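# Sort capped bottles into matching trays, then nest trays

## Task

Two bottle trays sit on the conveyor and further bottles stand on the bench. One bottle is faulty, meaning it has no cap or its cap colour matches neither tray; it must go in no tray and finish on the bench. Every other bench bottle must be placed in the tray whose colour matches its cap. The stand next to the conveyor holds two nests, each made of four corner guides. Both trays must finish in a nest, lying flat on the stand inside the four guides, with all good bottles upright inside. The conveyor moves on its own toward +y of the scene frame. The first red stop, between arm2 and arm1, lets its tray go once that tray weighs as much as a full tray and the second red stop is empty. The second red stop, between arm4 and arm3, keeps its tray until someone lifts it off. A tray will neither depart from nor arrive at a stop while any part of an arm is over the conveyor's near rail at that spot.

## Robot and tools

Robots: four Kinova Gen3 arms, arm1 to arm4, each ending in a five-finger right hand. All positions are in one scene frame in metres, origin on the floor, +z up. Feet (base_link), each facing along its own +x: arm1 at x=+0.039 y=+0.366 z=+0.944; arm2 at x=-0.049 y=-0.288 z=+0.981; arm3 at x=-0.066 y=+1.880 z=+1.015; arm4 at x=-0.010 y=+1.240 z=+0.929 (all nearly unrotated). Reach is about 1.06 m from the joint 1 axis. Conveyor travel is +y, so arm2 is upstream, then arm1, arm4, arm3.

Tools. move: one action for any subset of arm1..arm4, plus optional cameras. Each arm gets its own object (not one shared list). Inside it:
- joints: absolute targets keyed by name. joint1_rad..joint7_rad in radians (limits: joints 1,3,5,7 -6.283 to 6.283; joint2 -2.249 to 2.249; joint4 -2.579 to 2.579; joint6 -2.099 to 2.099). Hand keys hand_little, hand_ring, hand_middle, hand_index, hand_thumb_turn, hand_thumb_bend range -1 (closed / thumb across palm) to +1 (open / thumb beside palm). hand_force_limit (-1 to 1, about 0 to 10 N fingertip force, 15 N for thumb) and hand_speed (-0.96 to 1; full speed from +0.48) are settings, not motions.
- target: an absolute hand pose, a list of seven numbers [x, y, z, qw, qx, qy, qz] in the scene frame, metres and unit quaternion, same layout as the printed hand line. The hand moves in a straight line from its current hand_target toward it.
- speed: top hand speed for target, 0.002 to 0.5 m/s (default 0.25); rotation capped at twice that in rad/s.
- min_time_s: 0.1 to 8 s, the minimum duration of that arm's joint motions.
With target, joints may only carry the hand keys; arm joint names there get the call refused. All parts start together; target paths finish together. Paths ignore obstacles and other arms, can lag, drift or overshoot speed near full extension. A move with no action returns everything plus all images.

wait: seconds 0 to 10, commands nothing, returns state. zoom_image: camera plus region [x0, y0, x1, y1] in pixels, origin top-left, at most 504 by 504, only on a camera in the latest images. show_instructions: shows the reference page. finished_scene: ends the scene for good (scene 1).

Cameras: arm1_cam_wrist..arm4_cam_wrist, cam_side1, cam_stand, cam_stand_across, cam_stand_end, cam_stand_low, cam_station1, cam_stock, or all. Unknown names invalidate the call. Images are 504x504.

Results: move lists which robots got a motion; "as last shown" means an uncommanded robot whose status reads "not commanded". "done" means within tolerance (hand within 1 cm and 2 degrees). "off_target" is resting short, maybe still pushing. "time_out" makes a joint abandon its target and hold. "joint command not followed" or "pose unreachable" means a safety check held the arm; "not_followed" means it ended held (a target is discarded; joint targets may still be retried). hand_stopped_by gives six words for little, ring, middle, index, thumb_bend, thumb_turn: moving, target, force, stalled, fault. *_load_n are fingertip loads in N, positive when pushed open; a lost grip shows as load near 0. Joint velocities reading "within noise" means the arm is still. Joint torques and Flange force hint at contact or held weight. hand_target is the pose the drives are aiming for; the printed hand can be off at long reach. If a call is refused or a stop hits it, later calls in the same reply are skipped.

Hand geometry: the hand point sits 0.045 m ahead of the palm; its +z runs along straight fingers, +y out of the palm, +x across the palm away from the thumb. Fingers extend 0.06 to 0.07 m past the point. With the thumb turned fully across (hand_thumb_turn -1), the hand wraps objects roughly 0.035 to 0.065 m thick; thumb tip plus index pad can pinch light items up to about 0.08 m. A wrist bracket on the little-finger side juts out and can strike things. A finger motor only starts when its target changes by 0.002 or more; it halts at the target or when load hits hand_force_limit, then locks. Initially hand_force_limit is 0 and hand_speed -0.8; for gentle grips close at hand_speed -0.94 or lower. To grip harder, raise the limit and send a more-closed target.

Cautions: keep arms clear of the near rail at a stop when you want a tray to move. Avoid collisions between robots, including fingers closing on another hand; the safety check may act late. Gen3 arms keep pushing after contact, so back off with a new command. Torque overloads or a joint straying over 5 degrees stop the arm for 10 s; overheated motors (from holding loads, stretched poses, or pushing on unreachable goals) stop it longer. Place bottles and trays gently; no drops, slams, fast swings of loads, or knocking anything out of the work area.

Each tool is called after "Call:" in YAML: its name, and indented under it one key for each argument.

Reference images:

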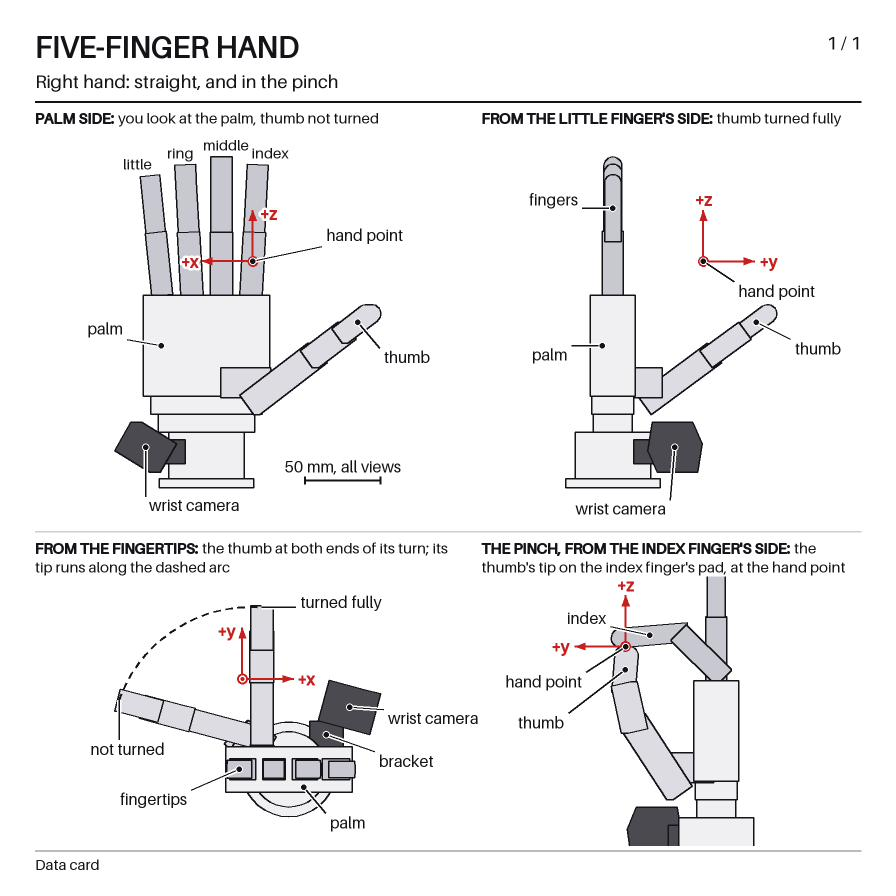

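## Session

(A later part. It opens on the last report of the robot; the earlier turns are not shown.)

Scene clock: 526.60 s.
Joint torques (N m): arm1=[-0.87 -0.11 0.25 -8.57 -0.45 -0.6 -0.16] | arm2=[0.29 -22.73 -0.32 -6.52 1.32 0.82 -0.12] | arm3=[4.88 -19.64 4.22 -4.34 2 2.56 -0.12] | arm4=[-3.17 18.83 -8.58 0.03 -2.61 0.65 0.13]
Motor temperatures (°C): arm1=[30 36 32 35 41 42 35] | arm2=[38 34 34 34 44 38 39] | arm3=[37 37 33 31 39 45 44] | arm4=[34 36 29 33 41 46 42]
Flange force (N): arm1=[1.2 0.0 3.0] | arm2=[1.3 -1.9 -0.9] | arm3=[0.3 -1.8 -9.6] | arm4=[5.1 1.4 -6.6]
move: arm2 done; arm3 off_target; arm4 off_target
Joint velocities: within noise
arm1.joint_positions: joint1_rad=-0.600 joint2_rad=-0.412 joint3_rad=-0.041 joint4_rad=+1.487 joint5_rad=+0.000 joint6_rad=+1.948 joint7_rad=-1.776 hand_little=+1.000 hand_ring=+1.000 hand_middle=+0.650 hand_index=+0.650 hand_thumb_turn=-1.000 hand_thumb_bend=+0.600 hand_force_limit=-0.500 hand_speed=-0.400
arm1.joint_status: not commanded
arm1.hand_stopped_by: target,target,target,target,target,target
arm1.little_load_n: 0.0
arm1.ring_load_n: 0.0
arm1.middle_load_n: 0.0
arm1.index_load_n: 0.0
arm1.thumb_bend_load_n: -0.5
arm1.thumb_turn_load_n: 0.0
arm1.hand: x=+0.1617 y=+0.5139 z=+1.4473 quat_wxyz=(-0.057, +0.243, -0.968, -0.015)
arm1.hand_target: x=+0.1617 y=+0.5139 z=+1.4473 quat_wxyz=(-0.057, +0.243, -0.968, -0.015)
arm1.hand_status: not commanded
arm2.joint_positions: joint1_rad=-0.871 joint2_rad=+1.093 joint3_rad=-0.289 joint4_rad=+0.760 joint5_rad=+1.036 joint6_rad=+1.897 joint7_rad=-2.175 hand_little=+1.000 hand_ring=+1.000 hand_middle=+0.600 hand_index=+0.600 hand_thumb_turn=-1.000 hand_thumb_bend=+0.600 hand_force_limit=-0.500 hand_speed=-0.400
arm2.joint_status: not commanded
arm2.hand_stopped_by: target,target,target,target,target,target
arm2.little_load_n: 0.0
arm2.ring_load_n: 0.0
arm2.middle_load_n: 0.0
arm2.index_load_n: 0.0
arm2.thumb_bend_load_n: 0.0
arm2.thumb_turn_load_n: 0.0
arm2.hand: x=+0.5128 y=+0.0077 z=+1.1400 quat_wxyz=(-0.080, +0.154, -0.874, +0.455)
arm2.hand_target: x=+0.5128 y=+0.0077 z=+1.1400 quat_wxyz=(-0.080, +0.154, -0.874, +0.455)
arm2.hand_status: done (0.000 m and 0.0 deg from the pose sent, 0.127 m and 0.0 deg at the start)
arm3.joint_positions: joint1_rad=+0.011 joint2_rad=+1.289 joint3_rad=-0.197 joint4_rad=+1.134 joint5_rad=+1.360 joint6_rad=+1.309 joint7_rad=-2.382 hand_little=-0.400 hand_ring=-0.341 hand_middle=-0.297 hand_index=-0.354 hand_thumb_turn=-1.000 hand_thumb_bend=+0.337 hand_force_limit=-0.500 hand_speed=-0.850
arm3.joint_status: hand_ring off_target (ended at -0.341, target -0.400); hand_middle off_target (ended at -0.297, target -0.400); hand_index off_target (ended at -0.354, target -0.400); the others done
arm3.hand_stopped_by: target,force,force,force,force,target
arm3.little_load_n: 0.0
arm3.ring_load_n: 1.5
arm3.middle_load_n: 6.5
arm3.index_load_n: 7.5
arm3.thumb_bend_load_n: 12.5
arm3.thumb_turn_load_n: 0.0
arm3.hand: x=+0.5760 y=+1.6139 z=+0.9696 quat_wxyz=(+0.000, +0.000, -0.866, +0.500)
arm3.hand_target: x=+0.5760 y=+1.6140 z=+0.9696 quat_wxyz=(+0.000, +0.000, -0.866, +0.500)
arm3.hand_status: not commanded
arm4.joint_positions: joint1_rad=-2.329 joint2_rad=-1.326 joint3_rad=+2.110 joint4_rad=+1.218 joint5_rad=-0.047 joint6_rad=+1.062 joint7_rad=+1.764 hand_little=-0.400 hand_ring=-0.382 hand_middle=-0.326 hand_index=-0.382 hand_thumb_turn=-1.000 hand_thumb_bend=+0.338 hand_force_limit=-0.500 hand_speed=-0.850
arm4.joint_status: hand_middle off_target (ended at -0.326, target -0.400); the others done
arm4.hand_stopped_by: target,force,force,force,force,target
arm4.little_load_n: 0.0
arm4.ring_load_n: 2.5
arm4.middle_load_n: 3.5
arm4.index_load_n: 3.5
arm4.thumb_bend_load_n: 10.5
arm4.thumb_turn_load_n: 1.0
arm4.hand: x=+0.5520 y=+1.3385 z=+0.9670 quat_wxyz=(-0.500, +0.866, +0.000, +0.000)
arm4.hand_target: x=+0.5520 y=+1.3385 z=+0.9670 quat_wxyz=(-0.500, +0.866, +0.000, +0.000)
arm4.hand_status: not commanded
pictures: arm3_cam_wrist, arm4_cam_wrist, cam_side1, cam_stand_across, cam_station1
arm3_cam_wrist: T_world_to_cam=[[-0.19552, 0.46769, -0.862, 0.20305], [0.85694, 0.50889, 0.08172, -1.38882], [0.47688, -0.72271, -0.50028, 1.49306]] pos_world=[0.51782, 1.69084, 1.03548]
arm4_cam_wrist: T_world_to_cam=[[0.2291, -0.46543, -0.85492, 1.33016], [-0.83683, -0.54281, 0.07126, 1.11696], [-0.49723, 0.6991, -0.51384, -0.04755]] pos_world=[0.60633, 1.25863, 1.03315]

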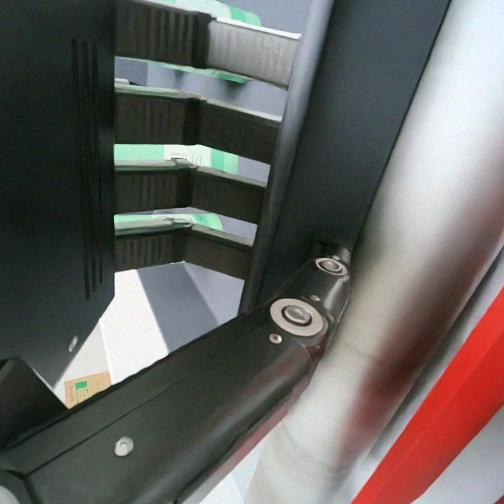

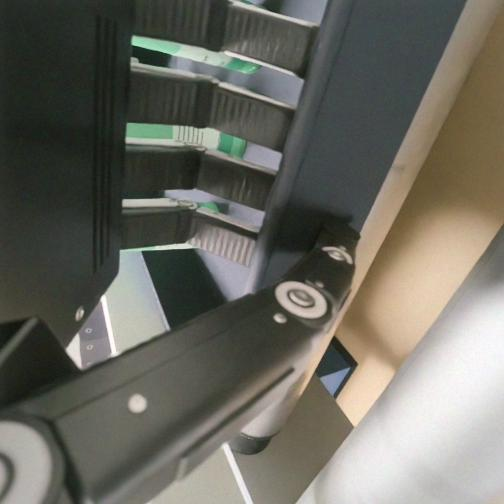

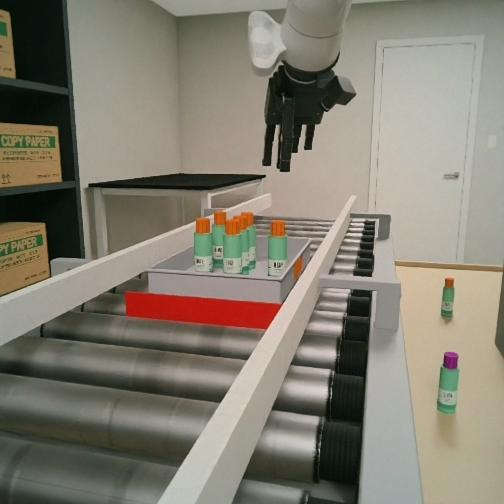

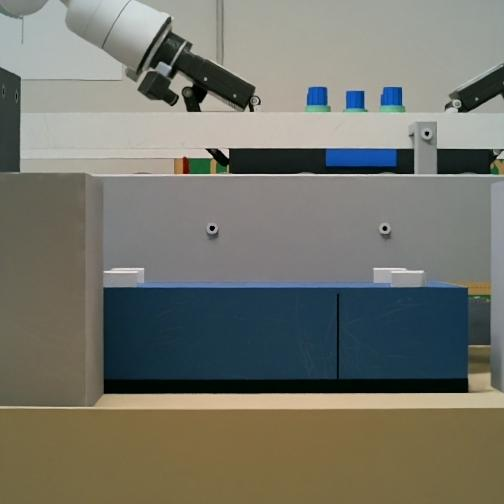

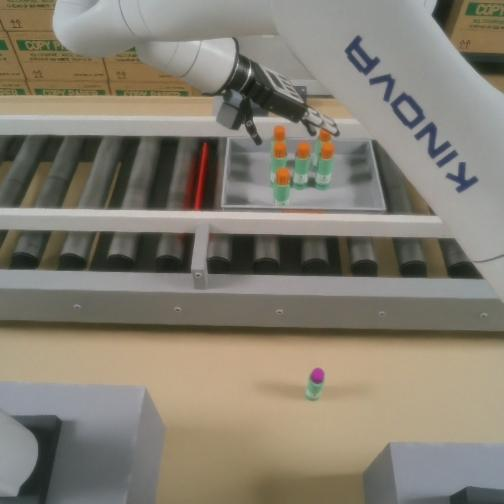

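Call:
move:
  arm2: {"target": [0.45, -0.10, 1.22, 0.0802, -0.1540, 0.8735, -0.4547], "speed": 0.3}
  arm3: {"joints": {"hand_ring": -0.6, "hand_little": -0.65, "hand_force_limit": -0.4, "hand_speed": -0.9}}
  arm4: {"joints": {"hand_index": -0.6, "hand_middle": -0.6, "hand_ring": -0.6, "hand_little": -0.65, "hand_force_limit": -0.2, "hand_speed": -0.9}}

Call:
move:
  arm2: {"target": [0.28, -0.38, 1.12, 0, 0, 0.887, -0.4617], "speed": 0.3}
  arm3: {"target": [0.576, 1.614, 0.9896, 0, 0, 0.866, -0.5], "speed": 0.03}
  arm4: {"target": [0.552, 1.3385, 0.987, 0.5, -0.866, 0, 0], "speed": 0.03}
  cameras: ["cam_stand_across", "arm3_cam_wrist", "arm4_cam_wrist", "cam_stand", "cam_stand_end"]

Call:
zoom_image:
  camera: "cam_stand_across"
  region: [180, 40, 504, 200]

Scene clock: 533.80 s.
Joint torques (N m): arm1=[-0.86 -0.06 0.27 -8.55 -0.45 -0.59 -0.15] | arm2=[0.31 -18.04 -1.07 -6.29 1.17 1.12 -0.12] | arm3=[3.4 -20.33 3.33 -4.12 1.6 2.75 -0.1] | arm4=[-1.08 19.77 -7.89 -1.48 -2.22 0.21 0.19]
Motor temperatures (°C): arm1=[30 36 32 35 41 42 35] | arm2=[38 34 34 34 44 38 39] | arm3=[37 37 33 31 39 45 44] | arm4=[34 36 29 33 41 46 42]
Flange force (N): arm1=[1.3 0.1 3.0] | arm2=[1.2 -1.5 -0.5] | arm3=[-1.0 -1.7 -6.0] | arm4=[3.9 0.3 -3.4]
move: arm2 done; arm3 off_target; arm4 off_target
Joint velocities: within noise
arm1: as last shown
arm1.thumb_bend_load_n: 0.0
arm2.joint_positions: joint1_rad=-0.739 joint2_rad=+0.710 joint3_rad=-0.341 joint4_rad=+1.313 joint5_rad=+0.968 joint6_rad=+1.798 joint7_rad=-2.303 hand_little=+1.000 hand_ring=+1.000 hand_middle=+0.600 hand_index=+0.600 hand_thumb_turn=-1.000 hand_thumb_bend=+0.600 hand_force_limit=-0.500 hand_speed=-0.400
arm2.joint_status: not commanded
arm2.hand_stopped_by: target,target,target,target,target,target
arm2.little_load_n: 0.0
arm2.ring_load_n: 0.0
arm2.middle_load_n: 0.0
arm2.index_load_n: 0.0
arm2.thumb_bend_load_n: 0.0
arm2.thumb_turn_load_n: 0.0
arm2.hand: x=+0.4500 y=-0.1000 z=+1.2200 quat_wxyz=(-0.080, +0.154, -0.874, +0.455)
arm2.hand_target: x=+0.4500 y=-0.1000 z=+1.2200 quat_wxyz=(-0.080, +0.154, -0.874, +0.455)
arm2.hand_status: done (0.000 m and 0.0 deg from the pose sent, 0.148 m and 0.0 deg at the start)
arm3.joint_positions: joint1_rad=+0.010 joint2_rad=+1.289 joint3_rad=-0.197 joint4_rad=+1.134 joint5_rad=+1.360 joint6_rad=+1.309 joint7_rad=-2.382 hand_little=-0.445 hand_ring=-0.348 hand_middle=-0.297 hand_index=-0.354 hand_thumb_turn=-1.000 hand_thumb_bend=+0.337 hand_force_limit=-0.400 hand_speed=-0.900
arm3.joint_status: hand_little off_target (ended at -0.445, target -0.650); hand_ring off_target (ended at -0.348, target -0.600); the others done
arm3.hand_stopped_by: force,force,force,force,force,target
arm3.little_load_n: 5.0
arm3.ring_load_n: 5.0
arm3.middle_load_n: 5.5
arm3.index_load_n: 7.0
arm3.thumb_bend_load_n: 13.5
arm3.thumb_turn_load_n: 0.0
arm3.hand: x=+0.5760 y=+1.6140 z=+0.9696 quat_wxyz=(+0.000, +0.000, -0.866, +0.500)
arm3.hand_target: x=+0.5760 y=+1.6140 z=+0.9696 quat_wxyz=(+0.000, +0.000, -0.866, +0.500)
arm3.hand_status: not commanded
arm4.joint_positions: joint1_rad=-2.329 joint2_rad=-1.326 joint3_rad=+2.110 joint4_rad=+1.218 joint5_rad=-0.047 joint6_rad=+1.062 joint7_rad=+1.764 hand_little=-0.500 hand_ring=-0.390 hand_middle=-0.333 hand_index=-0.389 hand_thumb_turn=-1.000 hand_thumb_bend=+0.338 hand_force_limit=-0.200 hand_speed=-0.900
arm4.joint_status: hand_little off_target (ended at -0.500, target -0.650); hand_ring off_target (ended at -0.390, target -0.600); hand_middle off_target (ended at -0.333, target -0.600); hand_index off_target (ended at -0.389, target -0.600); the others done
arm4.hand_stopped_by: force,force,force,force,force,target
arm4.little_load_n: 5.0
arm4.ring_load_n: 3.5
arm4.middle_load_n: 5.0
arm4.index_load_n: 4.5
arm4.thumb_bend_load_n: 11.0
arm4.thumb_turn_load_n: 1.0
arm4.hand: x=+0.5520 y=+1.3385 z=+0.9670 quat_wxyz=(-0.500, +0.866, +0.000, +0.000)
arm4.hand_target: x=+0.5520 y=+1.3385 z=+0.9670 quat_wxyz=(-0.500, +0.866, +0.000, +0.000)
arm4.hand_status: not commanded
pictures: none

Scene clock: 535.70 s.
Joint torques (N m): arm1=[-0.84 -0.08 0.19 -8.57 -0.45 -0.59 -0.17] | arm2=[0.37 -10.76 -0.52 -2.45 0.36 1.63 -0.25] | arm3=[0.5 -26.31 2.8 -6.26 2.64 3.4 -0.23] | arm4=[0.39 23.76 -10.75 -3.38 -3.55 0.5 0.08]
Motor temperatures (°C): arm1=[30 36 32 35 41 42 35] | arm2=[38 34 34 34 44 38 39] | arm3=[37 37 33 31 39 45 44] | arm4=[34 36 29 33 41 46 42]
Flange force (N): arm1=[1.2 -0.2 3.0] | arm2=[0.0 -3.1 -1.0] | arm3=[-0.7 4.2 2.5] | arm4=[3.3 6.8 3.5]
move: arm2 done; arm3 done; arm4 done
Joint velocities: within noise
arm1: as last shown
arm2.joint_positions: joint1_rad=-0.399 joint2_rad=+0.486 joint3_rad=-0.260 joint4_rad=+2.222 joint5_rad=+0.917 joint6_rad=+1.308 joint7_rad=-2.809 hand_little=+1.000 hand_ring=+1.000 hand_middle=+0.600 hand_index=+0.600 hand_thumb_turn=-1.000 hand_thumb_bend=+0.600 hand_force_limit=-0.500 hand_speed=-0.400
arm2.joint_status: not commanded
arm2.hand_stopped_by: target,target,target,target,target,target
arm2.little_load_n: 0.0
arm2.ring_load_n: 0.0
arm2.middle_load_n: 0.0
arm2.index_load_n: 0.0
arm2.thumb_bend_load_n: 0.0
arm2.thumb_turn_load_n: 0.0
arm2.hand: x=+0.2800 y=-0.3800 z=+1.1200 quat_wxyz=(+0.000, +0.000, -0.887, +0.462)
arm2.hand_target: x=+0.2800 y=-0.3800 z=+1.1200 quat_wxyz=(+0.000, +0.000, -0.887, +0.462)
arm2.hand_status: done (0.000 m and 0.0 deg from the pose sent, 0.342 m and 20.0 deg at the start)
arm3.joint_positions: joint1_rad=+0.013 joint2_rad=+1.251 joint3_rad=-0.202 joint4_rad=+1.151 joint5_rad=+1.352 joint6_rad=+1.319 joint7_rad=-2.362 hand_little=-0.445 hand_ring=-0.348 hand_middle=-0.297 hand_index=-0.354 hand_thumb_turn=-1.000 hand_thumb_bend=+0.338 hand_force_limit=-0.400 hand_speed=-0.900
arm3.joint_status: not commanded
arm3.hand_stopped_by: force,force,force,force,force,target
arm3.little_load_n: 4.5
arm3.ring_load_n: 3.5
arm3.middle_load_n: 4.5
arm3.index_load_n: 6.0
arm3.thumb_bend_load_n: 16.0
arm3.thumb_turn_load_n: 0.0
arm3.hand: x=+0.5760 y=+1.6140 z=+0.9896 quat_wxyz=(+0.000, +0.000, -0.866, +0.500)
arm3.hand_target: x=+0.5760 y=+1.6140 z=+0.9896 quat_wxyz=(+0.000, +0.000, -0.866, +0.500)
arm3.hand_status: done (0.000 m and 0.0 deg from the pose sent, 0.020 m and 0.0 deg at the start)
arm4.joint_positions: joint1_rad=-2.325 joint2_rad=-1.294 joint3_rad=+2.100 joint4_rad=+1.222 joint5_rad=-0.058 joint6_rad=+1.077 joint7_rad=+1.743 hand_little=-0.500 hand_ring=-0.390 hand_middle=-0.333 hand_index=-0.389 hand_thumb_turn=-1.000 hand_thumb_bend=+0.338 hand_force_limit=-0.200 hand_speed=-0.900
arm4.joint_status: not commanded
arm4.hand_stopped_by: force,force,force,force,force,target
arm4.little_load_n: 3.0
arm4.ring_load_n: 2.0
arm4.middle_load_n: 3.5
arm4.index_load_n: 3.0
arm4.thumb_bend_load_n: 13.0
arm4.thumb_turn_load_n: 1.0
arm4.hand: x=+0.5520 y=+1.3385 z=+0.9870 quat_wxyz=(-0.500, +0.866, +0.000, +0.000)
arm4.hand_target: x=+0.5520 y=+1.3385 z=+0.9870 quat_wxyz=(-0.500, +0.866, +0.000, +0.000)
arm4.hand_status: done (0.000 m and 0.0 deg from the pose sent, 0.020 m and 0.0 deg at the start)
pictures: arm3_cam_wrist, arm4_cam_wrist, cam_stand, cam_stand_across, cam_stand_end
arm3_cam_wrist: T_world_to_cam=[[-0.19554, 0.46771, -0.86198, 0.22024], [0.85688, 0.50899, 0.08179, -1.39066], [0.47699, -0.72262, -0.50029, 1.50289]] pos_world=[0.51782, 1.69084, 1.05548]
arm4_cam_wrist: T_world_to_cam=[[0.22914, -0.46549, -0.85488, 1.34726], [-0.83683, -0.5428, 0.07126, 1.11554], [-0.4972, 0.69906, -0.51391, -0.03717]] pos_world=[0.60633, 1.25863, 1.05315]

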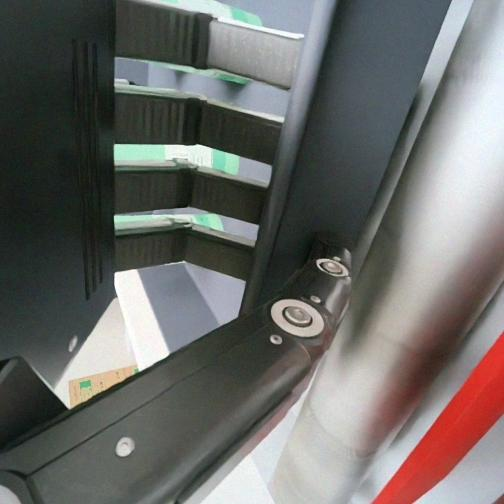

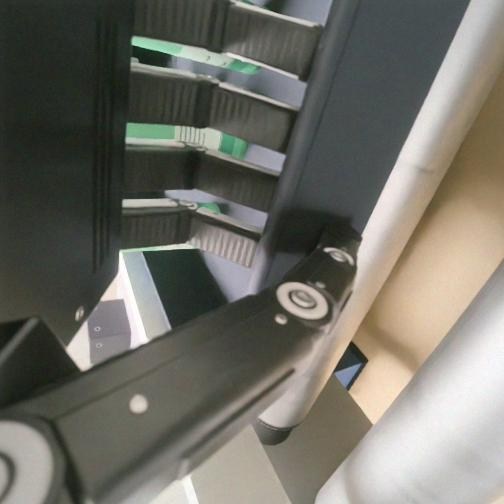

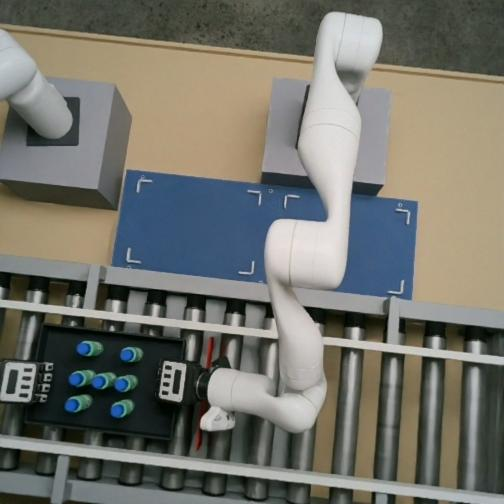

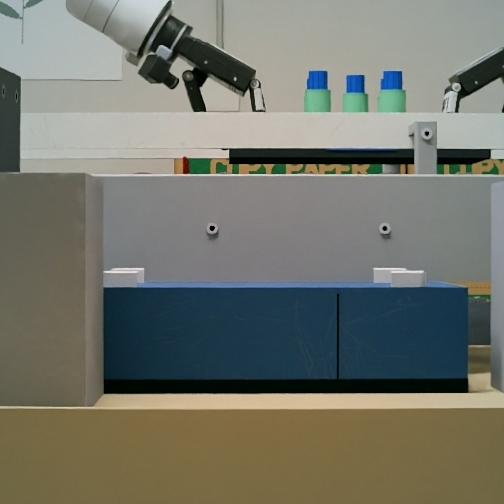

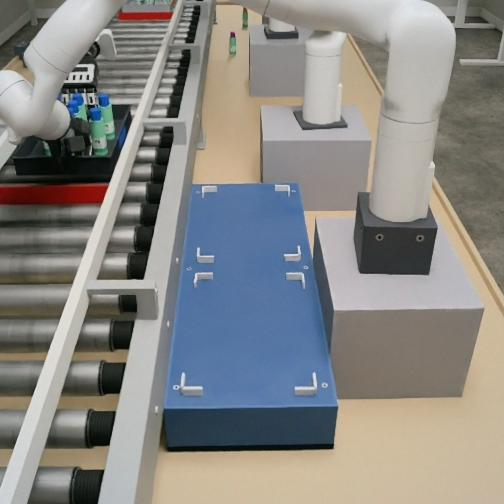

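Scaled by 1.556 from the camera's image (finer frame: 720x720).

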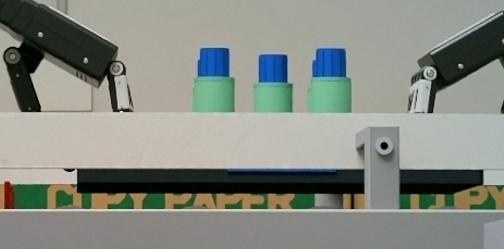

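Call:
move:
  arm2: {"target": [0.1785, -0.5745, 0.93, 0, 0, 0.887, -0.4617], "speed": 0.25}
  arm3: {"target": [0.576, 1.614, 1.0846, 0, 0, 0.866, -0.5], "speed": 0.06}
  arm4: {"target": [0.552, 1.3385, 1.082, 0.5, -0.866, 0, 0], "speed": 0.06}
  cameras: ["cam_stand_across", "cam_stand", "cam_stand_end", "arm2_cam_wrist"]

Call:
zoom_image:
  camera: "cam_stand"
  region: [100, 160, 430, 310]

Call:
zoom_image:
  camera: "cam_stand"
  region: [0, 300, 240, 460]

Scene clock: 544.37 s.
Joint torques (N m): arm1=[-0.85 -0.07 0.24 -8.57 -0.46 -0.61 -0.17] | arm2=[0.46 -12.79 0.74 3.95 -1.37 1.28 -0.22] | arm3=[-0.12 -25.94 2.08 -7.05 2.94 2.93 -0.2] | arm4=[0.91 23.43 -9.97 -5.27 -3.54 0.14 0.09]
Motor temperatures (°C): arm1=[30 36 32 35 41 42 35] | arm2=[38 34 34 34 44 38 39] | arm3=[37 38 33 31 39 46 44] | arm4=[34 36 29 33 41 46 42]
Flange force (N): arm1=[1.3 0.0 3.0] | arm2=[-0.6 -3.6 0.0] | arm3=[-0.4 3.8 3.3] | arm4=[3.2 6.0 4.2]
move: arm2 done; arm3 done; arm4 done
Joint velocities: arm1=[within noise] | arm2=[0.013 0.001 -0.018 0 -0.004 0.016 0.008] | arm3=[within noise] | arm4=[within noise]
arm1: as last shown
arm2.joint_positions: joint1_rad=+0.229 joint2_rad=+1.208 joint3_rad=-0.188 joint4_rad=+2.578 joint5_rad=+2.019 joint6_rad=+1.347 joint7_rad=-3.731 hand_little=+1.000 hand_ring=+1.000 hand_middle=+0.600 hand_index=+0.600 hand_thumb_turn=-1.000 hand_thumb_bend=+0.600 hand_force_limit=-0.500 hand_speed=-0.400
arm2.joint_status: not commanded
arm2.hand_stopped_by: target,target,target,target,target,target
arm2.little_load_n: 0.0
arm2.ring_load_n: 0.0
arm2.middle_load_n: 0.5
arm2.index_load_n: 0.0
arm2.thumb_bend_load_n: 0.0
arm2.thumb_turn_load_n: 0.0
arm2.hand: x=+0.1786 y=-0.5745 z=+0.9300 quat_wxyz=(+0.000, +0.000, -0.887, +0.462)
arm2.hand_target: x=+0.1786 y=-0.5745 z=+0.9300 quat_wxyz=(+0.000, +0.000, -0.887, +0.462)
arm2.hand_status: done (0.000 m and 0.0 deg from the pose sent, 0.290 m and 0.0 deg at the start; a joint's target at an end of its range on 126 of 179 steps)
arm3.joint_positions: joint1_rad=+0.025 joint2_rad=+1.083 joint3_rad=-0.223 joint4_rad=+1.189 joint5_rad=+1.309 joint6_rad=+1.374 joint7_rad=-2.240 hand_little=-0.445 hand_ring=-0.348 hand_middle=-0.297 hand_index=-0.354 hand_thumb_turn=-1.000 hand_thumb_bend=+0.338 hand_force_limit=-0.400 hand_speed=-0.900
arm3.joint_status: not commanded
arm3.hand_stopped_by: force,force,force,force,force,target
arm3.little_load_n: 4.5
arm3.ring_load_n: 4.0
arm3.middle_load_n: 5.0
arm3.index_load_n: 6.5
arm3.thumb_bend_load_n: 15.5
arm3.thumb_turn_load_n: 0.0
arm3.hand: x=+0.5760 y=+1.6140 z=+1.0846 quat_wxyz=(+0.000, +0.000, -0.866, +0.500)
arm3.hand_target: x=+0.5760 y=+1.6140 z=+1.0846 quat_wxyz=(+0.000, +0.000, -0.866, +0.500)
arm3.hand_status: done (0.000 m and 0.0 deg from the pose sent, 0.095 m and 0.0 deg at the start)
arm4.joint_positions: joint1_rad=-2.316 joint2_rad=-1.149 joint3_rad=+2.052 joint4_rad=+1.197 joint5_rad=-0.112 joint6_rad=+1.173 joint7_rad=+1.639 hand_little=-0.500 hand_ring=-0.390 hand_middle=-0.333 hand_index=-0.389 hand_thumb_turn=-1.000 hand_thumb_bend=+0.338 hand_force_limit=-0.200 hand_speed=-0.900
arm4.joint_status: not commanded
arm4.hand_stopped_by: force,force,force,force,force,target
arm4.little_load_n: 2.5
arm4.ring_load_n: 2.0
arm4.middle_load_n: 3.0
arm4.index_load_n: 3.5
arm4.thumb_bend_load_n: 13.0
arm4.thumb_turn_load_n: 1.5
arm4.hand: x=+0.5520 y=+1.3385 z=+1.0820 quat_wxyz=(-0.500, +0.866, +0.000, +0.000)
arm4.hand_target: x=+0.5520 y=+1.3385 z=+1.0820 quat_wxyz=(-0.500, +0.866, +0.000, +0.000)
arm4.hand_status: done (0.000 m and 0.0 deg from the pose sent, 0.095 m and 0.0 deg at the start)
pictures: arm2_cam_wrist, cam_stand, cam_stand_across, cam_stand_end
arm2_cam_wrist: T_world_to_cam=[[-0.25206, 0.55512, -0.79266, 1.10247], [0.83554, 0.53807, 0.11113, 0.05604], [0.48819, -0.63429, -0.59945, 0.22079]] pos_world=[0.12327, -0.5021, 1.00001]

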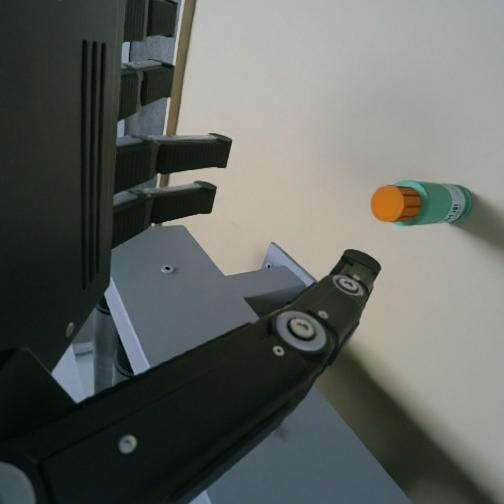

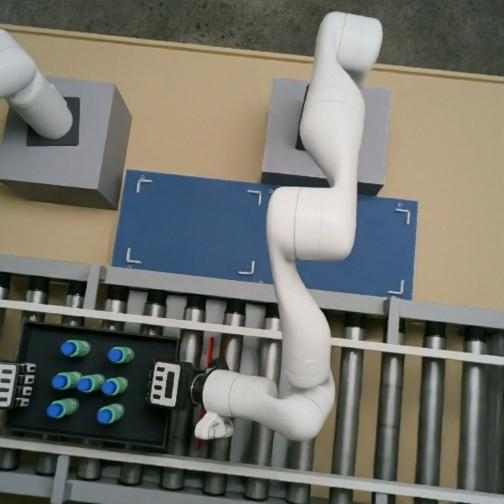

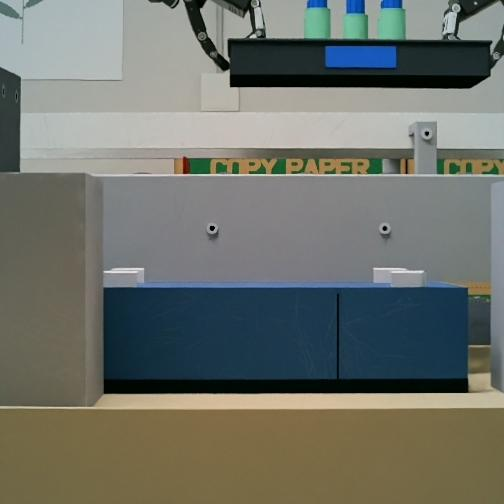

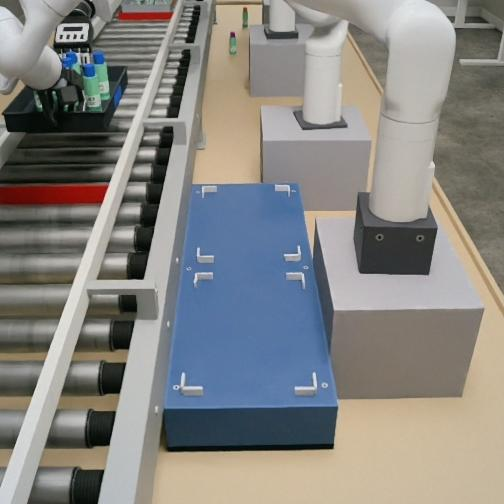

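Scaled by 1.527 from the camera's image (finer frame: 720x720).

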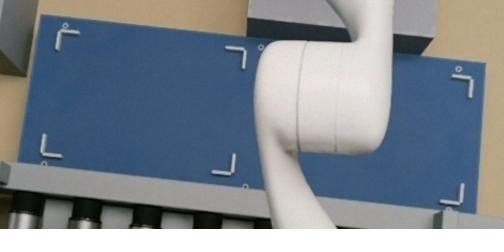

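Scaled by 2.100 from the camera's image (finer frame: 720x720).

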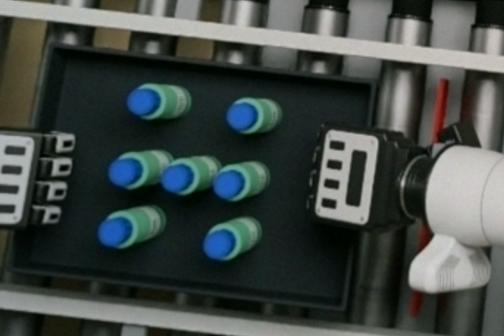

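Call:
move:
  arm2: {"target": [0.1838, -0.5804, 0.90, -0.0802, 0.1540, 0.8735, -0.4547], "speed": 0.15}
  arm3: {"target": [0.386, 1.864, 1.0896, 0, 0, 0.866, -0.5], "speed": 0.1}
  arm4: {"target": [0.362, 1.5885, 1.087, 0.5, -0.866, 0, 0], "speed": 0.1}
  cameras: ["cam_stand_across", "cam_stand", "arm2_cam_wrist"]

Scene clock: 560.43 s.
Joint torques (N m): arm1=[-0.88 -0.04 0.26 -8.59 -0.45 -0.6 -0.16] | arm2=[0.38 -14.06 0.21 2.32 -0.97 1.61 -0.11] | arm3=[-3.58 -19.5 -2.44 -3.93 0.88 2.59 -0.15] | arm4=[3.42 15.35 -7.55 -5.13 -0.63 0.05 0.09]
Motor temperatures (°C): arm1=[30 36 32 35 41 42 35] | arm2=[38 34 34 34 44 38 39] | arm3=[37 38 33 31 38 46 44] | arm4=[34 37 29 33 41 46 42]
Flange force (N): arm1=[1.4 0.1 3.1] | arm2=[0.1 -3.0 -0.3] | arm3=[-0.8 -0.5 8.9] | arm4=[0.6 2.1 11.9]
move: arm2 done; arm3 done; arm4 done
Joint velocities: within noise
arm1: as last shown
arm2.joint_positions: joint1_rad=+0.239 joint2_rad=+1.169 joint3_rad=-0.226 joint4_rad=+2.290 joint5_rad=+1.614 joint6_rad=+1.154 joint7_rad=-3.502 hand_little=+1.000 hand_ring=+1.000 hand_middle=+0.600 hand_index=+0.600 hand_thumb_turn=-1.000 hand_thumb_bend=+0.600 hand_force_limit=-0.500 hand_speed=-0.400
arm2.joint_status: not commanded
arm2.hand_stopped_by: target,target,target,target,target,target
arm2.little_load_n: 0.0
arm2.ring_load_n: 0.0
arm2.middle_load_n: 0.0
arm2.index_load_n: 0.0
arm2.thumb_bend_load_n: 0.0
arm2.thumb_turn_load_n: 0.0
arm2.hand: x=+0.1838 y=-0.5804 z=+0.9000 quat_wxyz=(+0.080, -0.154, -0.874, +0.455)
arm2.hand_target: x=+0.1838 y=-0.5804 z=+0.9000 quat_wxyz=(+0.080, -0.154, -0.874, +0.455)
arm2.hand_status: done (0.000 m and 0.0 deg from the pose sent, 0.031 m and 20.0 deg at the start)
arm3.joint_positions: joint1_rad=-0.373 joint2_rad=+0.898 joint3_rad=-0.397 joint4_rad=+1.730 joint5_rad=+1.018 joint6_rad=+1.596 joint7_rad=-2.828 hand_little=-0.445 hand_ring=-0.348 hand_middle=-0.297 hand_index=-0.353 hand_thumb_turn=-1.000 hand_thumb_bend=+0.338 hand_force_limit=-0.400 hand_speed=-0.900
arm3.joint_status: not commanded
arm3.hand_stopped_by: force,force,force,force,force,target
arm3.little_load_n: 2.5
arm3.ring_load_n: 3.0
arm3.middle_load_n: 6.5
arm3.index_load_n: 9.5
arm3.thumb_bend_load_n: 14.5
arm3.thumb_turn_load_n: 0.0
arm3.hand: x=+0.3860 y=+1.8640 z=+1.0896 quat_wxyz=(+0.000, +0.000, -0.866, +0.500)
arm3.hand_target: x=+0.3860 y=+1.8640 z=+1.0896 quat_wxyz=(+0.000, +0.000, -0.866, +0.500)
arm3.hand_status: done (0.000 m and 0.0 deg from the pose sent, 0.314 m and 0.0 deg at the start)
arm4.joint_positions: joint1_rad=-2.508 joint2_rad=-0.948 joint3_rad=+1.894 joint4_rad=+1.975 joint5_rad=-0.296 joint6_rad=+0.294 joint7_rad=+1.522 hand_little=-0.501 hand_ring=-0.390 hand_middle=-0.333 hand_index=-0.389 hand_thumb_turn=-1.000 hand_thumb_bend=+0.338 hand_force_limit=-0.200 hand_speed=-0.900
arm4.joint_status: not commanded
arm4.hand_stopped_by: force,force,force,force,force,target
arm4.little_load_n: 2.0
arm4.ring_load_n: 2.5
arm4.middle_load_n: 5.5
arm4.index_load_n: 5.0
arm4.thumb_bend_load_n: 11.0
arm4.thumb_turn_load_n: 1.0
arm4.hand: x=+0.3620 y=+1.5885 z=+1.0870 quat_wxyz=(-0.500, +0.866, +0.000, +0.000)
arm4.hand_target: x=+0.3620 y=+1.5885 z=+1.0870 quat_wxyz=(-0.500, +0.866, +0.000, +0.000)
arm4.hand_status: done (0.000 m and 0.0 deg from the pose sent, 0.314 m and 0.0 deg at the start)
pictures: arm2_cam_wrist, cam_stand, cam_stand_across
arm2_cam_wrist: T_world_to_cam=[[-0.04702, 0.60781, -0.79269, 1.07616], [0.96905, 0.22028, 0.11142, -0.15107], [0.24234, -0.76292, -0.59936, 0.16705]] pos_world=[0.15652, -0.49338, 0.97001]

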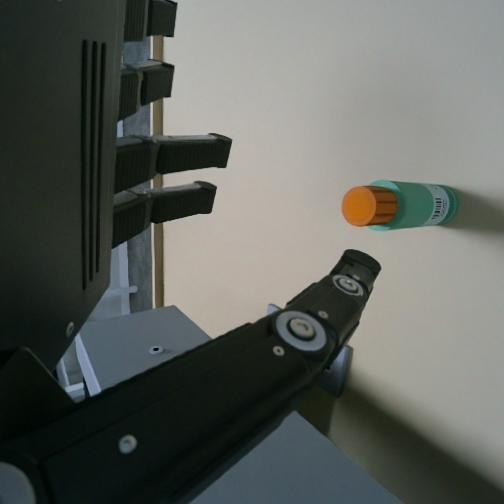

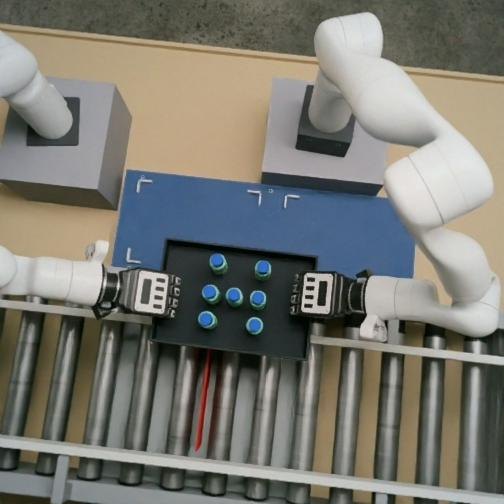

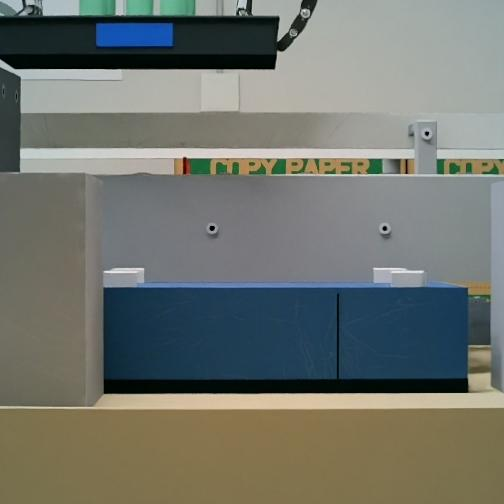

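Call:
move:
  arm2: {"target": [0.1838, -0.5804, 0.82, -0.0802, 0.1540, 0.8735, -0.4547], "speed": 0.1}
  arm3: {"target": [0.200, 2.1005, 1.0296, 0, 0, 0.866, -0.5], "speed": 0.08}
  arm4: {"target": [0.176, 1.828, 1.027, 0.5, -0.866, 0, 0], "speed": 0.08}
  cameras: ["cam_stand_across", "cam_stand", "arm2_cam_wrist", "cam_stand_end", "cam_stand_low"]

Scene clock: 571.40 s.
Joint torques (N m): arm1=[-0.9 -0.06 0.21 -8.58 -0.44 -0.6 -0.14] | arm2=[0.38 -14.47 0.29 2.97 -1.13 1.51 -0.17] | arm3=[-0.91 -19.46 -1.96 -1.12 -0.07 4.07 -0.27] | arm4=[0.7 18.39 -10.64 -4.53 1.99 -0.22 -0.02]
Motor temperatures (°C): arm1=[30 36 32 35 41 42 35] | arm2=[38 34 34 34 44 38 39] | arm3=[37 38 33 31 38 46 44] | arm4=[34 37 29 33 41 46 42]
Flange force (N): arm1=[1.3 0.0 3.1] | arm2=[-0.4 -3.2 -0.4] | arm3=[-1.2 3.4 2.8] | arm4=[-2.2 5.9 6.3]
move: arm2 done; arm3 done; arm4 done
Joint velocities: within noise
arm1: as last shown
arm2.joint_positions: joint1_rad=+0.232 joint2_rad=+1.393 joint3_rad=-0.197 joint4_rad=+2.159 joint5_rad=+1.700 joint6_rad=+1.166 joint7_rad=-3.599 hand_little=+1.000 hand_ring=+1.000 hand_middle=+0.600 hand_index=+0.600 hand_thumb_turn=-1.000 hand_thumb_bend=+0.600 hand_force_limit=-0.500 hand_speed=-0.400
arm2.joint_status: not commanded
arm2.hand_stopped_by: target,target,target,target,target,target
arm2.little_load_n: 0.0
arm2.ring_load_n: -0.5
arm2.middle_load_n: 0.0
arm2.index_load_n: 0.0
arm2.thumb_bend_load_n: 0.0
arm2.thumb_turn_load_n: 0.0
arm2.hand: x=+0.1838 y=-0.5804 z=+0.8200 quat_wxyz=(+0.080, -0.154, -0.874, +0.455)
arm2.hand_target: x=+0.1838 y=-0.5804 z=+0.8200 quat_wxyz=(+0.080, -0.154, -0.874, +0.455)
arm2.hand_status: done (0.000 m and 0.0 deg from the pose sent, 0.080 m and 0.0 deg at the start)
arm3.joint_positions: joint1_rad=-0.906 joint2_rad=+1.111 joint3_rad=-0.544 joint4_rad=+1.546 joint5_rad=+0.631 joint6_rad=+1.753 joint7_rad=-3.259 hand_little=-0.445 hand_ring=-0.348 hand_middle=-0.297 hand_index=-0.353 hand_thumb_turn=-1.000 hand_thumb_bend=+0.338 hand_force_limit=-0.400 hand_speed=-0.900
arm3.joint_status: not commanded
arm3.hand_stopped_by: force,force,force,force,force,target
arm3.little_load_n: 0.0
arm3.ring_load_n: 0.0
arm3.middle_load_n: 3.5
arm3.index_load_n: 9.5
arm3.thumb_bend_load_n: 16.5
arm3.thumb_turn_load_n: 0.5
arm3.hand: x=+0.2000 y=+2.1005 z=+1.0296 quat_wxyz=(+0.000, +0.000, -0.866, +0.500)
arm3.hand_target: x=+0.2000 y=+2.1005 z=+1.0296 quat_wxyz=(+0.000, +0.000, -0.866, +0.500)
arm3.hand_status: done (0.000 m and 0.0 deg from the pose sent, 0.307 m and 0.0 deg at the start)
arm4.joint_positions: joint1_rad=-3.296 joint2_rad=-1.079 joint3_rad=+1.959 joint4_rad=+2.041 joint5_rad=-0.443 joint6_rad=-0.488 joint7_rad=+1.407 hand_little=-0.501 hand_ring=-0.390 hand_middle=-0.333 hand_index=-0.389 hand_thumb_turn=-1.000 hand_thumb_bend=+0.338 hand_force_limit=-0.200 hand_speed=-0.900
arm4.joint_status: not commanded
arm4.hand_stopped_by: force,force,force,force,force,target
arm4.little_load_n: 0.5
arm4.ring_load_n: 1.0
arm4.middle_load_n: 4.5
arm4.index_load_n: 5.5
arm4.thumb_bend_load_n: 11.5
arm4.thumb_turn_load_n: 1.0
arm4.hand: x=+0.1760 y=+1.8280 z=+1.0270 quat_wxyz=(-0.500, +0.866, +0.000, +0.000)
arm4.hand_target: x=+0.1760 y=+1.8280 z=+1.0270 quat_wxyz=(-0.500, +0.866, +0.000, +0.000)
arm4.hand_status: done (0.000 m and 0.0 deg from the pose sent, 0.309 m and 0.0 deg at the start)
pictures: arm2_cam_wrist, cam_stand, cam_stand_across, cam_stand_end, cam_stand_low
arm2_cam_wrist: T_world_to_cam=[[-0.047, 0.60775, -0.79273, 1.01276], [0.96905, 0.22029, 0.11143, -0.14216], [0.24235, -0.76296, -0.5993, 0.11902]] pos_world=[0.15652, -0.49338, 0.89001]

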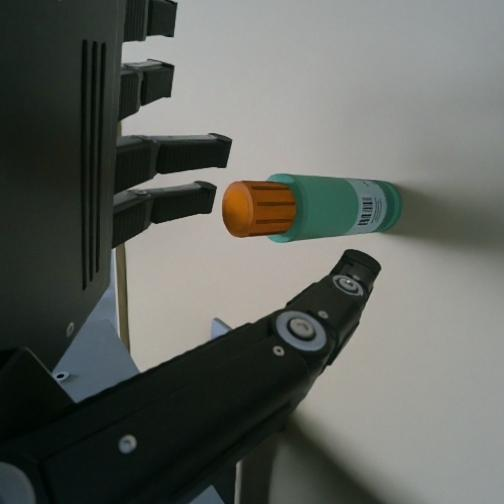

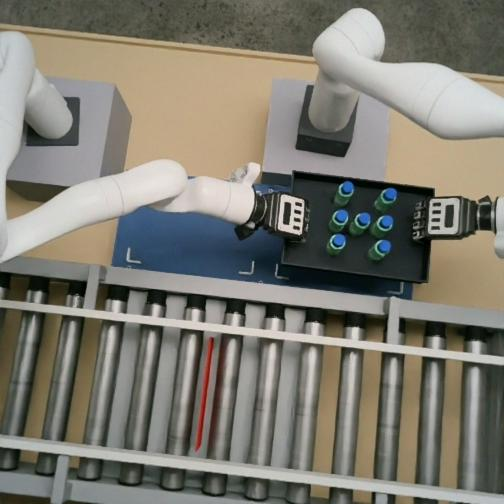

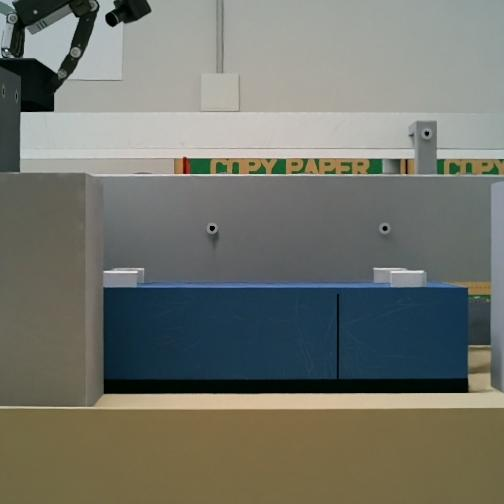

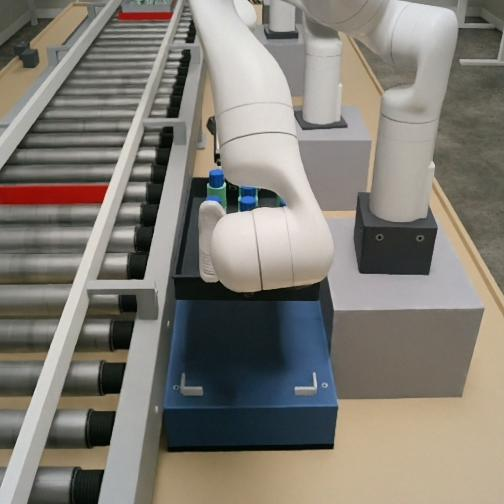

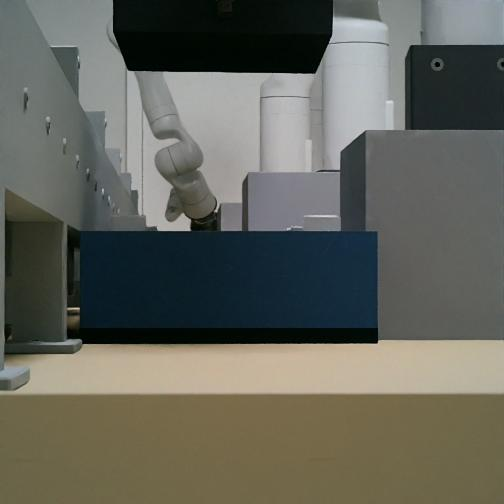

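Call:
zoom_image:
  camera: "cam_stand"
  region: [240, 150, 460, 310]

Call:
zoom_image:
  camera: "cam_stand_low"
  region: [60, 0, 404, 260]

Scaled by 2.291 from the camera's image (finer frame: 720x720).

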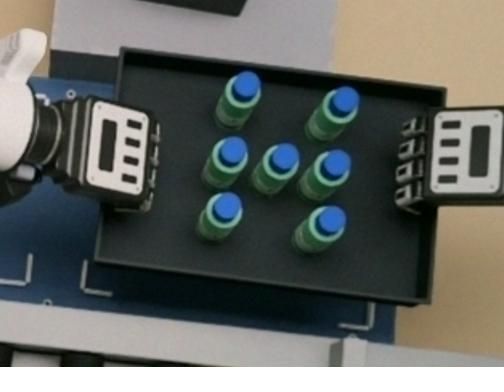

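Scaled by 1.465 from the camera's image (finer frame: 720x720).

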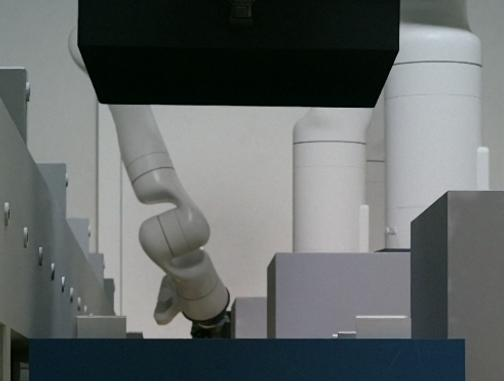

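Call:
move:
  arm2: {"target": [0.1826, -0.5791, 0.789, -0.0802, 0.1540, 0.8735, -0.4547], "speed": 0.06, "joints": {"hand_thumb_bend": 0.4, "hand_speed": -0.6}}
  arm3: {"target": [0.1978, 2.1005, 0.8846, 0, 0, 0.866, -0.5], "speed": 0.05}
  arm4: {"target": [0.1782, 1.828, 0.882, 0.5, -0.866, 0, 0], "speed": 0.05}
  cameras: ["cam_stand_across", "cam_stand", "cam_stand_end", "cam_stand_low"]

Call:
zoom_image:
  camera: "cam_stand"
  region: [240, 150, 460, 310]

Call:
zoom_image:
  camera: "cam_stand_low"
  region: [60, 0, 404, 260]

Call:
zoom_image:
  camera: "cam_stand_end"
  region: [140, 170, 360, 450]

Scene clock: 590.77 s.
Joint torques (N m): arm1=[-0.82 -0.11 0.25 -8.58 -0.45 -0.59 -0.16] | arm2=[0.38 -14.5 0.28 3.07 -1.2 1.49 -0.13] | arm3=[-0.23 -18.9 -1.05 1.32 -0.98 4.56 -0.31] | arm4=[0.69 20 -12.59 -0.55 2.78 -0.44 0.01]
Motor temperatures (°C): arm1=[30 36 32 35 41 42 35] | arm2=[38 34 34 34 44 38 39] | arm3=[37 38 33 31 38 46 44] | arm4=[34 37 29 33 41 46 42]
Flange force (N): arm1=[1.2 0.0 3.1] | arm2=[-0.1 -3.4 -0.3] | arm3=[-2.3 4.7 0.3] | arm4=[-2.8 6.7 3.7]
move: arm2 done; arm3 done; arm4 done
Joint velocities: within noise
arm1: as last shown
arm2.joint_positions: joint1_rad=+0.228 joint2_rad=+1.474 joint3_rad=-0.189 joint4_rad=+2.100 joint5_rad=+1.723 joint6_rad=+1.168 joint7_rad=-3.622 hand_little=+1.000 hand_ring=+1.000 hand_middle=+0.600 hand_index=+0.600 hand_thumb_turn=-1.000 hand_thumb_bend=+0.400 hand_force_limit=-0.500 hand_speed=-0.600
arm2.joint_status: all done
arm2.hand_stopped_by: target,target,target,target,target,target
arm2.little_load_n: 0.0
arm2.ring_load_n: 0.0
arm2.middle_load_n: 0.0
arm2.index_load_n: 0.0
arm2.thumb_bend_load_n: 0.0
arm2.thumb_turn_load_n: 0.0
arm2.hand: x=+0.1826 y=-0.5791 z=+0.7890 quat_wxyz=(+0.080, -0.154, -0.874, +0.455)
arm2.hand_target: x=+0.1826 y=-0.5791 z=+0.7890 quat_wxyz=(+0.080, -0.154, -0.874, +0.455)
arm2.hand_status: done (0.000 m and 0.0 deg from the pose sent, 0.031 m and 0.0 deg at the start)
arm3.joint_positions: joint1_rad=-0.949 joint2_rad=+1.409 joint3_rad=-0.479 joint4_rad=+1.410 joint5_rad=+0.731 joint6_rad=+1.603 joint7_rad=-3.302 hand_little=-0.445 hand_ring=-0.348 hand_middle=-0.297 hand_index=-0.353 hand_thumb_turn=-1.000 hand_thumb_bend=+0.338 hand_force_limit=-0.400 hand_speed=-0.900
arm3.joint_status: not commanded
arm3.hand_stopped_by: force,force,force,force,force,target
arm3.little_load_n: 2.5
arm3.ring_load_n: 2.0
arm3.middle_load_n: 2.5
arm3.index_load_n: 5.5
arm3.thumb_bend_load_n: 17.5
arm3.thumb_turn_load_n: 0.5
arm3.hand: x=+0.1978 y=+2.1005 z=+0.8846 quat_wxyz=(+0.000, +0.000, -0.866, +0.500)
arm3.hand_target: x=+0.1978 y=+2.1005 z=+0.8846 quat_wxyz=(+0.000, +0.000, -0.866, +0.500)
arm3.hand_status: done (0.000 m and 0.0 deg from the pose sent, 0.145 m and 0.0 deg at the start)
arm4.joint_positions: joint1_rad=-3.309 joint2_rad=-1.480 joint3_rad=+2.052 joint4_rad=+1.981 joint5_rad=-0.137 joint6_rad=-0.625 joint7_rad=+1.474 hand_little=-0.501 hand_ring=-0.390 hand_middle=-0.333 hand_index=-0.389 hand_thumb_turn=-1.000 hand_thumb_bend=+0.338 hand_force_limit=-0.200 hand_speed=-0.900
arm4.joint_status: not commanded
arm4.hand_stopped_by: force,force,force,force,force,target
arm4.little_load_n: 1.0
arm4.ring_load_n: 1.0
arm4.middle_load_n: 2.5
arm4.index_load_n: 3.0
arm4.thumb_bend_load_n: 13.5
arm4.thumb_turn_load_n: 1.0
arm4.hand: x=+0.1782 y=+1.8280 z=+0.8820 quat_wxyz=(-0.500, +0.866, +0.000, +0.000)
arm4.hand_target: x=+0.1782 y=+1.8280 z=+0.8820 quat_wxyz=(-0.500, +0.866, +0.000, +0.000)
arm4.hand_status: done (0.000 m and 0.0 deg from the pose sent, 0.145 m and 0.0 deg at the start)
pictures: cam_stand, cam_stand_across, cam_stand_end, cam_stand_low

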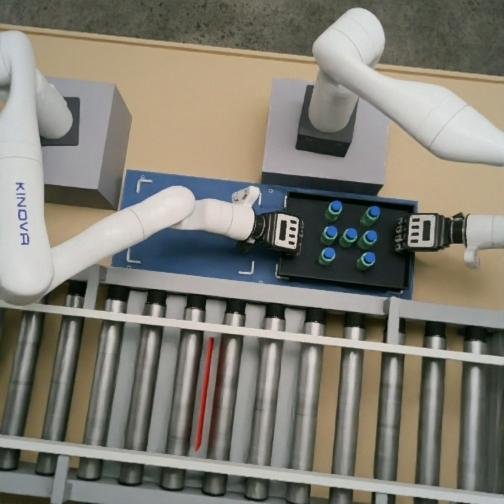

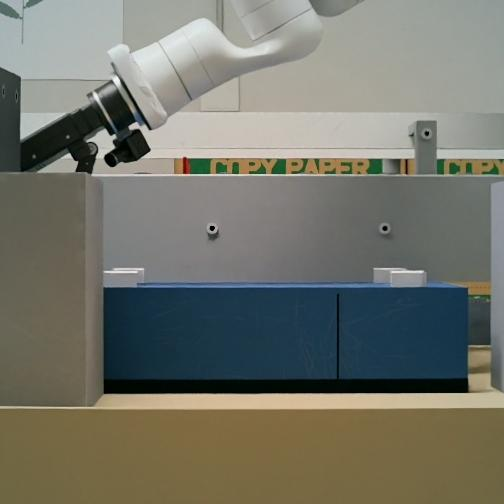

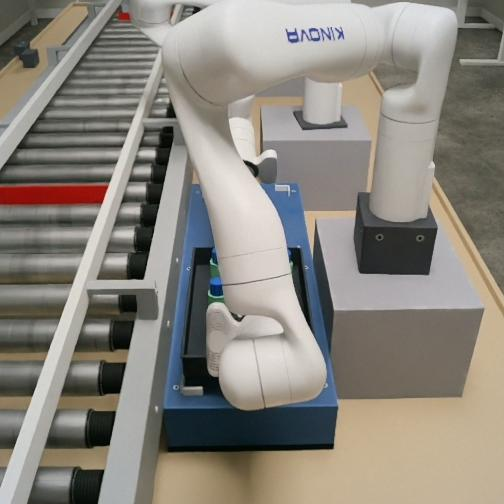

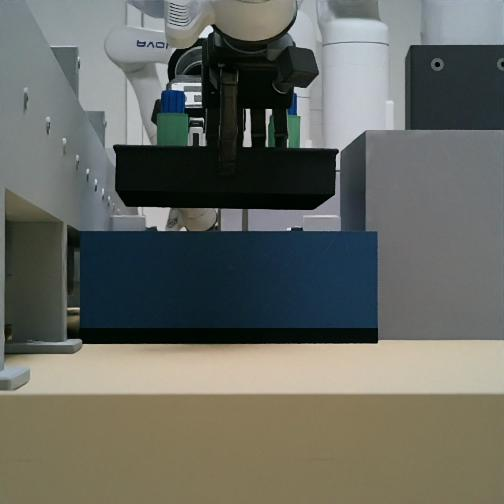

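Scaled by 2.291 from the camera's image (finer frame: 720x720).

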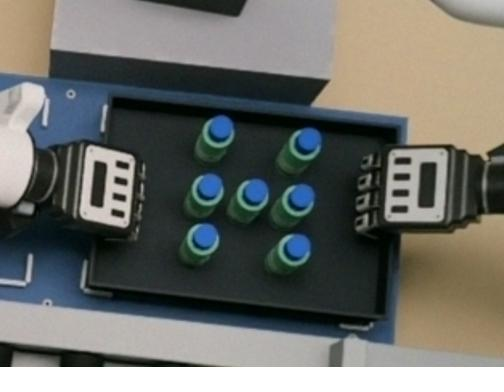

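Scaled by 1.465 from the camera's image (finer frame: 720x720).

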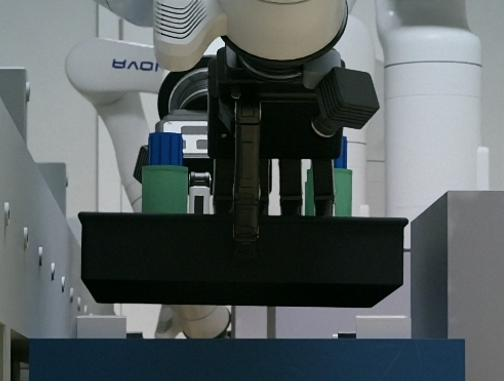

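Scaled by 1.800 from the camera's image (finer frame: 720x720).

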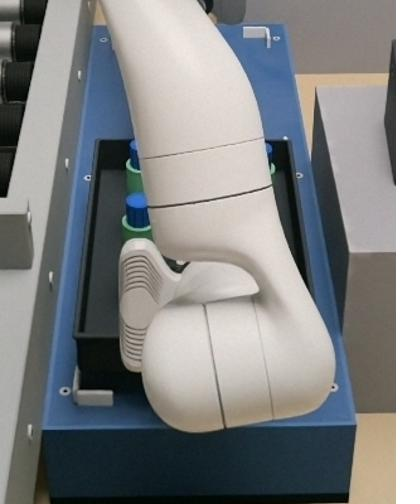

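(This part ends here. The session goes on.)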